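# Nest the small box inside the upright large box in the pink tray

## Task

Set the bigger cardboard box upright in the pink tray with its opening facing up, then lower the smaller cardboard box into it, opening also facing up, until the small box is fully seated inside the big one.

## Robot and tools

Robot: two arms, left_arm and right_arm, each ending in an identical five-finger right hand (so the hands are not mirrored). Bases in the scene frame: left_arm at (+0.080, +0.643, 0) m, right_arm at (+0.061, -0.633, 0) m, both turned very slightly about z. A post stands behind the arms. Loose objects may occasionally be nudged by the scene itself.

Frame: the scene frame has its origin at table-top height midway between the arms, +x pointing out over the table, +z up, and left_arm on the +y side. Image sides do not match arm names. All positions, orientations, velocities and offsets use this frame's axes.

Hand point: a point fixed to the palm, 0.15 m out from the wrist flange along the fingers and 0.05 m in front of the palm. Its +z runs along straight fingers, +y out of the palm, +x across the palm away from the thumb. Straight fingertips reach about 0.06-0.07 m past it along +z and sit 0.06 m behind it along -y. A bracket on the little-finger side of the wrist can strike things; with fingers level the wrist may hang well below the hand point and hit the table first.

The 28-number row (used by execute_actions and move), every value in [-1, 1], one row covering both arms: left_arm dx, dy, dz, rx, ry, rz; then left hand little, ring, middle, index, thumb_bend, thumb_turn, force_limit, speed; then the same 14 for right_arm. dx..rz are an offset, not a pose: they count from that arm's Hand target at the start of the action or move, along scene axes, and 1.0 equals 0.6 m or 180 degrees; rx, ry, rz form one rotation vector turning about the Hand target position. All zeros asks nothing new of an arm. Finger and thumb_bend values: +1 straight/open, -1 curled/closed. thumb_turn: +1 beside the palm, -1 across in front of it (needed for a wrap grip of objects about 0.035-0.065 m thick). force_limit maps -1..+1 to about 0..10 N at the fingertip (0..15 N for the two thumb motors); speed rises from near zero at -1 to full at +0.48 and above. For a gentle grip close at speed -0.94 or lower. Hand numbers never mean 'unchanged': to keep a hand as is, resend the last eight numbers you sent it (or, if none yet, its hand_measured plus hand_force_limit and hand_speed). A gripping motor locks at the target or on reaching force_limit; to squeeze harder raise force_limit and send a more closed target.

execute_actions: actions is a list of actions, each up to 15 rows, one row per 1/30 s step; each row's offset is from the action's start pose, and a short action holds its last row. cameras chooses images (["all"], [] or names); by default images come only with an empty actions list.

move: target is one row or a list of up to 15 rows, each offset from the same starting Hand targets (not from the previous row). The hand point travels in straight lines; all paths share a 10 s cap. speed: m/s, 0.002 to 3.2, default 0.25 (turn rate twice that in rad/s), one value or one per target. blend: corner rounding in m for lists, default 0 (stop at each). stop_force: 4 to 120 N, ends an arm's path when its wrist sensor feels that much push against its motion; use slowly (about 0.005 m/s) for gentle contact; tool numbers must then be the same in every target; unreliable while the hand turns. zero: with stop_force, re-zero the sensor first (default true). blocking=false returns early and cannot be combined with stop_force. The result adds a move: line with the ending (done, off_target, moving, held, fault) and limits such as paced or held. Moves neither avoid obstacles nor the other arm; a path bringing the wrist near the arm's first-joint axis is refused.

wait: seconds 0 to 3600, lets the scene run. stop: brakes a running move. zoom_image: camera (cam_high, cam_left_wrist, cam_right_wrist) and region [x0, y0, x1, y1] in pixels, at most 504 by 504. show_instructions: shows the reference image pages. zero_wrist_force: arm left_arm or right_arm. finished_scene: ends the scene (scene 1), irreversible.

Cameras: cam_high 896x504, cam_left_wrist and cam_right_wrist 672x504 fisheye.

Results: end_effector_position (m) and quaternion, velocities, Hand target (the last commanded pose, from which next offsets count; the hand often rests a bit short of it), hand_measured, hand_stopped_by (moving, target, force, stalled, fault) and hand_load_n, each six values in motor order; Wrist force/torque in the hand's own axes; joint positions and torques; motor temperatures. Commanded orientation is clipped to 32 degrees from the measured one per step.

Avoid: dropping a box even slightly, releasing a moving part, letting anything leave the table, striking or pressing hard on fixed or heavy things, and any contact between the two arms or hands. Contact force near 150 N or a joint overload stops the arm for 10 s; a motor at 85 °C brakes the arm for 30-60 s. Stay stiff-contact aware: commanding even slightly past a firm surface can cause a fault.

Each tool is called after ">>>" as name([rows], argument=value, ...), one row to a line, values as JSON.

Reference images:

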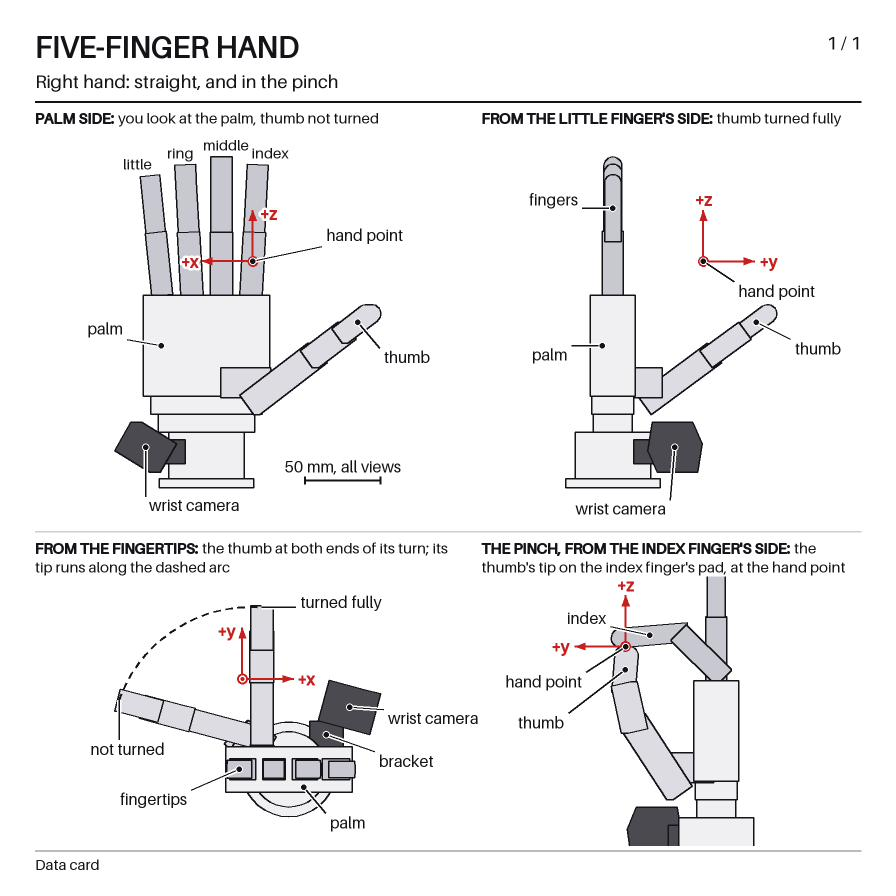

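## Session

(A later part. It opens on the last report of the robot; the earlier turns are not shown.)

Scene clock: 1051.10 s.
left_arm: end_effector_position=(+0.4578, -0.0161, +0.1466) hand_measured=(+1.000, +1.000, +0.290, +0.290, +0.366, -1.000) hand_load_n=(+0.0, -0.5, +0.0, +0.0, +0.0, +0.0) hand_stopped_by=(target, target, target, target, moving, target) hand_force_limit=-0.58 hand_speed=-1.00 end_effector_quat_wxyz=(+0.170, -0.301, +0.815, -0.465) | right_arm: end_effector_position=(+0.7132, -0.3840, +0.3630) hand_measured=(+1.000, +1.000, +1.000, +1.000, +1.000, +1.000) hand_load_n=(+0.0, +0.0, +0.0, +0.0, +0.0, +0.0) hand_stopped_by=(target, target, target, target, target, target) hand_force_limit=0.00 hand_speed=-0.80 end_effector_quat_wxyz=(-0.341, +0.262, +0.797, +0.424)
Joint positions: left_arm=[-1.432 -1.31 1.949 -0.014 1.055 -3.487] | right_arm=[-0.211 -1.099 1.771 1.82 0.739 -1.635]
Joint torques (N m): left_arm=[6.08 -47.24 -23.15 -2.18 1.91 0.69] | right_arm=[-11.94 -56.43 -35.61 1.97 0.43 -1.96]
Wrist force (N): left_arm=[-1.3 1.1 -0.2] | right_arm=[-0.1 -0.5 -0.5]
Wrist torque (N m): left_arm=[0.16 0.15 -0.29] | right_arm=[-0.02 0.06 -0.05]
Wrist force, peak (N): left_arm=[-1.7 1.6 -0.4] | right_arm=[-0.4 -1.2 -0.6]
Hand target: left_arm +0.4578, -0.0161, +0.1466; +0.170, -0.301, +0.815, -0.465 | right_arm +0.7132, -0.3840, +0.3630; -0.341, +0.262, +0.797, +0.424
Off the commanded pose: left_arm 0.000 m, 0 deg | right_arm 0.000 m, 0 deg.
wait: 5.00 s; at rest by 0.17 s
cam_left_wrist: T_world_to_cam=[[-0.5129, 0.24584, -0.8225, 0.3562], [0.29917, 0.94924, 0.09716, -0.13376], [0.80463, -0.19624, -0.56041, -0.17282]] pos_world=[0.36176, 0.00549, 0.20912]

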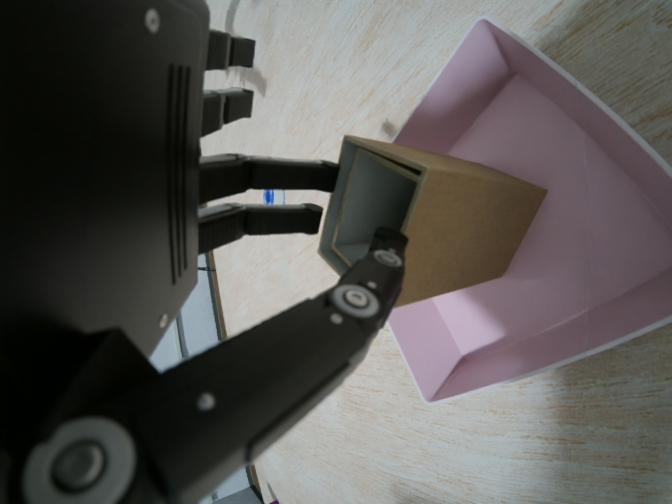

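>>> move([
  [0,0,0.1,0,0,0,1,1,0.29,0.29,0.37,-1,-0.58,-0.999,0,0,0,0,0,0,1,1,1,1,1,1,0,-0.8],
  [-0.05,0.25,0.25,0,0,0,1,1,0.29,0.29,0.37,-1,-0.58,-0.999,0,0,0,0,0,0,1,1,1,1,1,1,0,-0.8],
], speed=[0.1,0.25], blend=0.02, cameras=["cam_high","cam_left_wrist"])

>>> zoom_image(camera="cam_high", region=[420, 110, 510, 200])

>>> zoom_image(camera="cam_left_wrist", region=[200, 100, 660, 440])

Scene clock: 1062.23 s.
left_arm: end_effector_position=(+0.4277, +0.1339, +0.2965) hand_measured=(+1.000, +1.000, +0.290, +0.290, +0.370, -1.000) hand_load_n=(-0.5, +0.0, +0.0, +0.0, +0.0, +0.0) hand_stopped_by=(target, target, target, target, target, target) hand_force_limit=-0.58 hand_speed=-1.00 end_effector_quat_wxyz=(+0.170, -0.301, +0.815, -0.465) | right_arm: end_effector_position=(+0.7132, -0.3840, +0.3630) hand_measured=(+1.000, +1.000, +1.000, +1.000, +1.000, +1.000) hand_load_n=(+0.0, +0.0, +0.0, +0.0, +0.0, -0.5) hand_stopped_by=(target, target, target, target, target, target) hand_force_limit=0.00 hand_speed=-0.80 end_effector_quat_wxyz=(-0.341, +0.262, +0.797, +0.424)
Joint positions: left_arm=[-1.472 -1.69 2.063 0.266 1.022 -3.515] | right_arm=[-0.211 -1.099 1.771 1.82 0.739 -1.635]
Joint torques (N m): left_arm=[15.71 -44.42 -48.19 -0.03 3.09 3.1] | right_arm=[-9.8 -57.58 -36.9 2.08 0.19 -1.95]
Wrist force (N): left_arm=[-1.8 1.1 -0.1] | right_arm=[-0.5 -0.8 -0.6]
Wrist torque (N m): left_arm=[0.13 0.21 -0.31] | right_arm=[-0.06 0.11 -0.08]
Wrist force, peak (N): left_arm=[-2.8 1.2 -2.3] | right_arm=[-0.2 -1.3 -0.8]
Hand target: left_arm +0.4278, +0.1339, +0.2966; +0.170, -0.301, +0.815, -0.465 | right_arm +0.7132, -0.3840, +0.3630; -0.341, +0.262, +0.797, +0.424
Off the commanded pose: left_arm 0.000 m, 0 deg | right_arm 0.000 m, 0 deg.
move: done
cam_left_wrist: T_world_to_cam=[[-0.51291, 0.24579, -0.8225, 0.42722], [0.29915, 0.94925, 0.09712, -0.28158], [0.80463, -0.19624, -0.56041, -0.03517]] pos_world=[0.33166, 0.15539, 0.35902]

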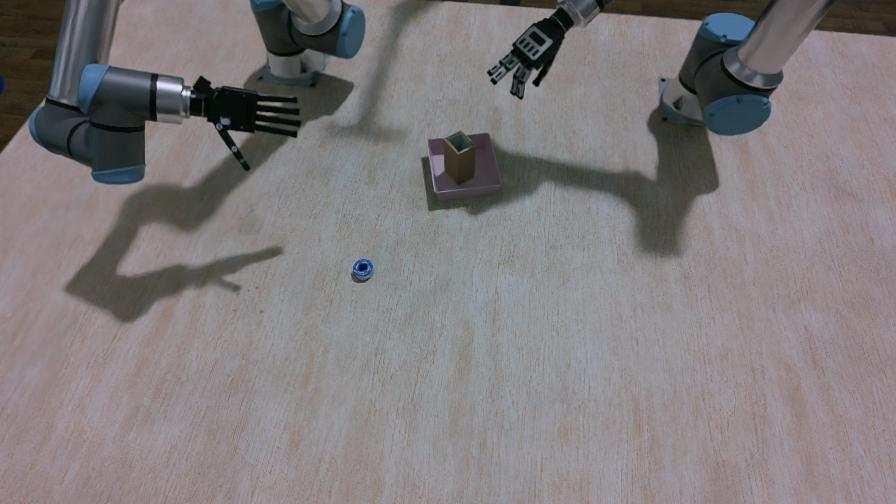

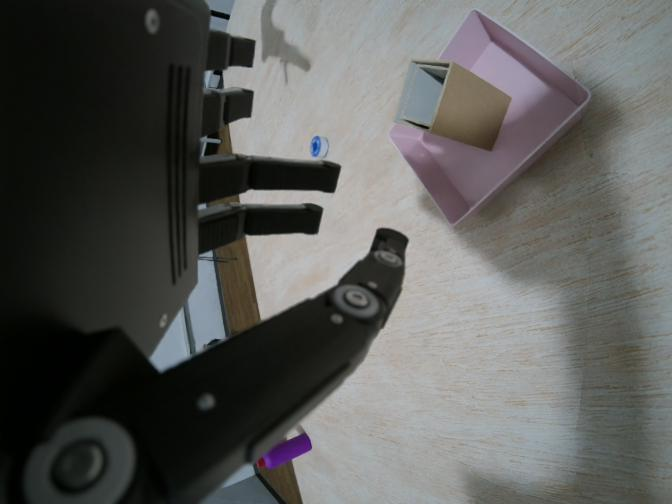

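Scaled by 5.600 from the camera's image (finer frame: 1280x720).

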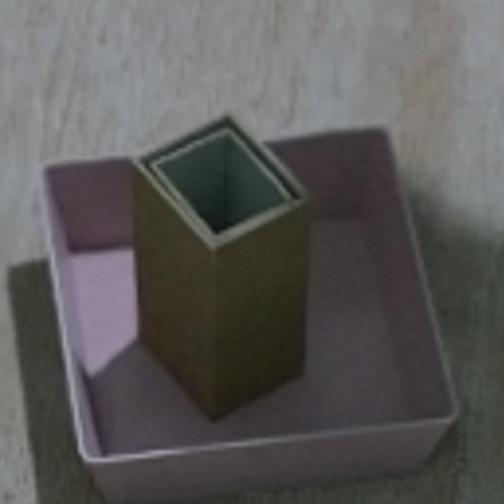

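Scaled by 1.096 from the camera's image (finer frame: 960x720).

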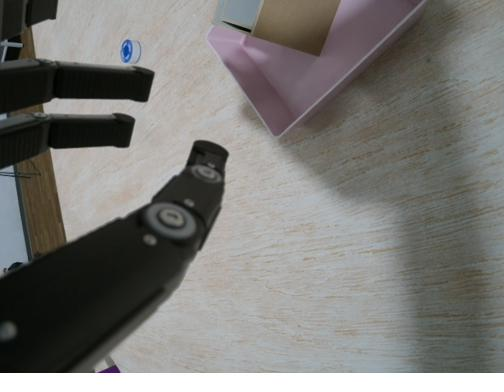

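>>> zoom_image(camera="cam_high", region=[440, 125, 480, 160])

>>> zoom_image(camera="cam_left_wrist", region=[370, 30, 540, 170])

Scaled by 12.600 from the camera's image (finer frame: 1280x720).

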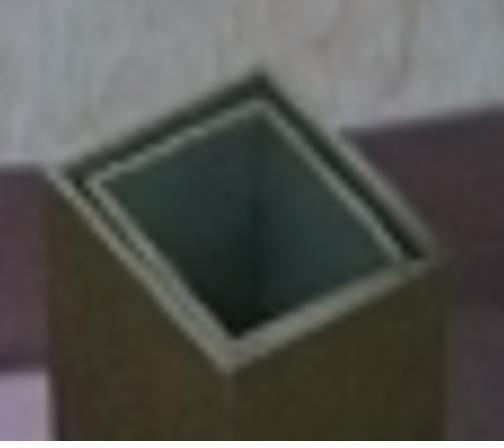

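Scaled by 2.965 from the camera's image (finer frame: 960x720).

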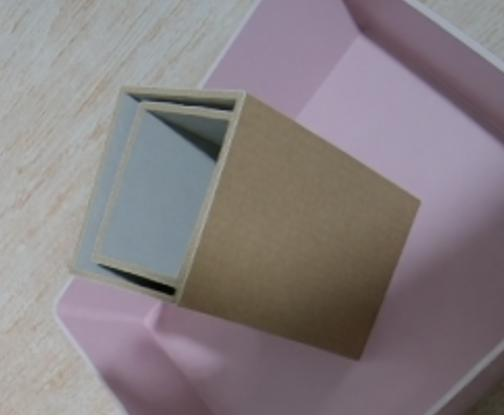

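>>> finished_scene()

The scene is finished: the task was done.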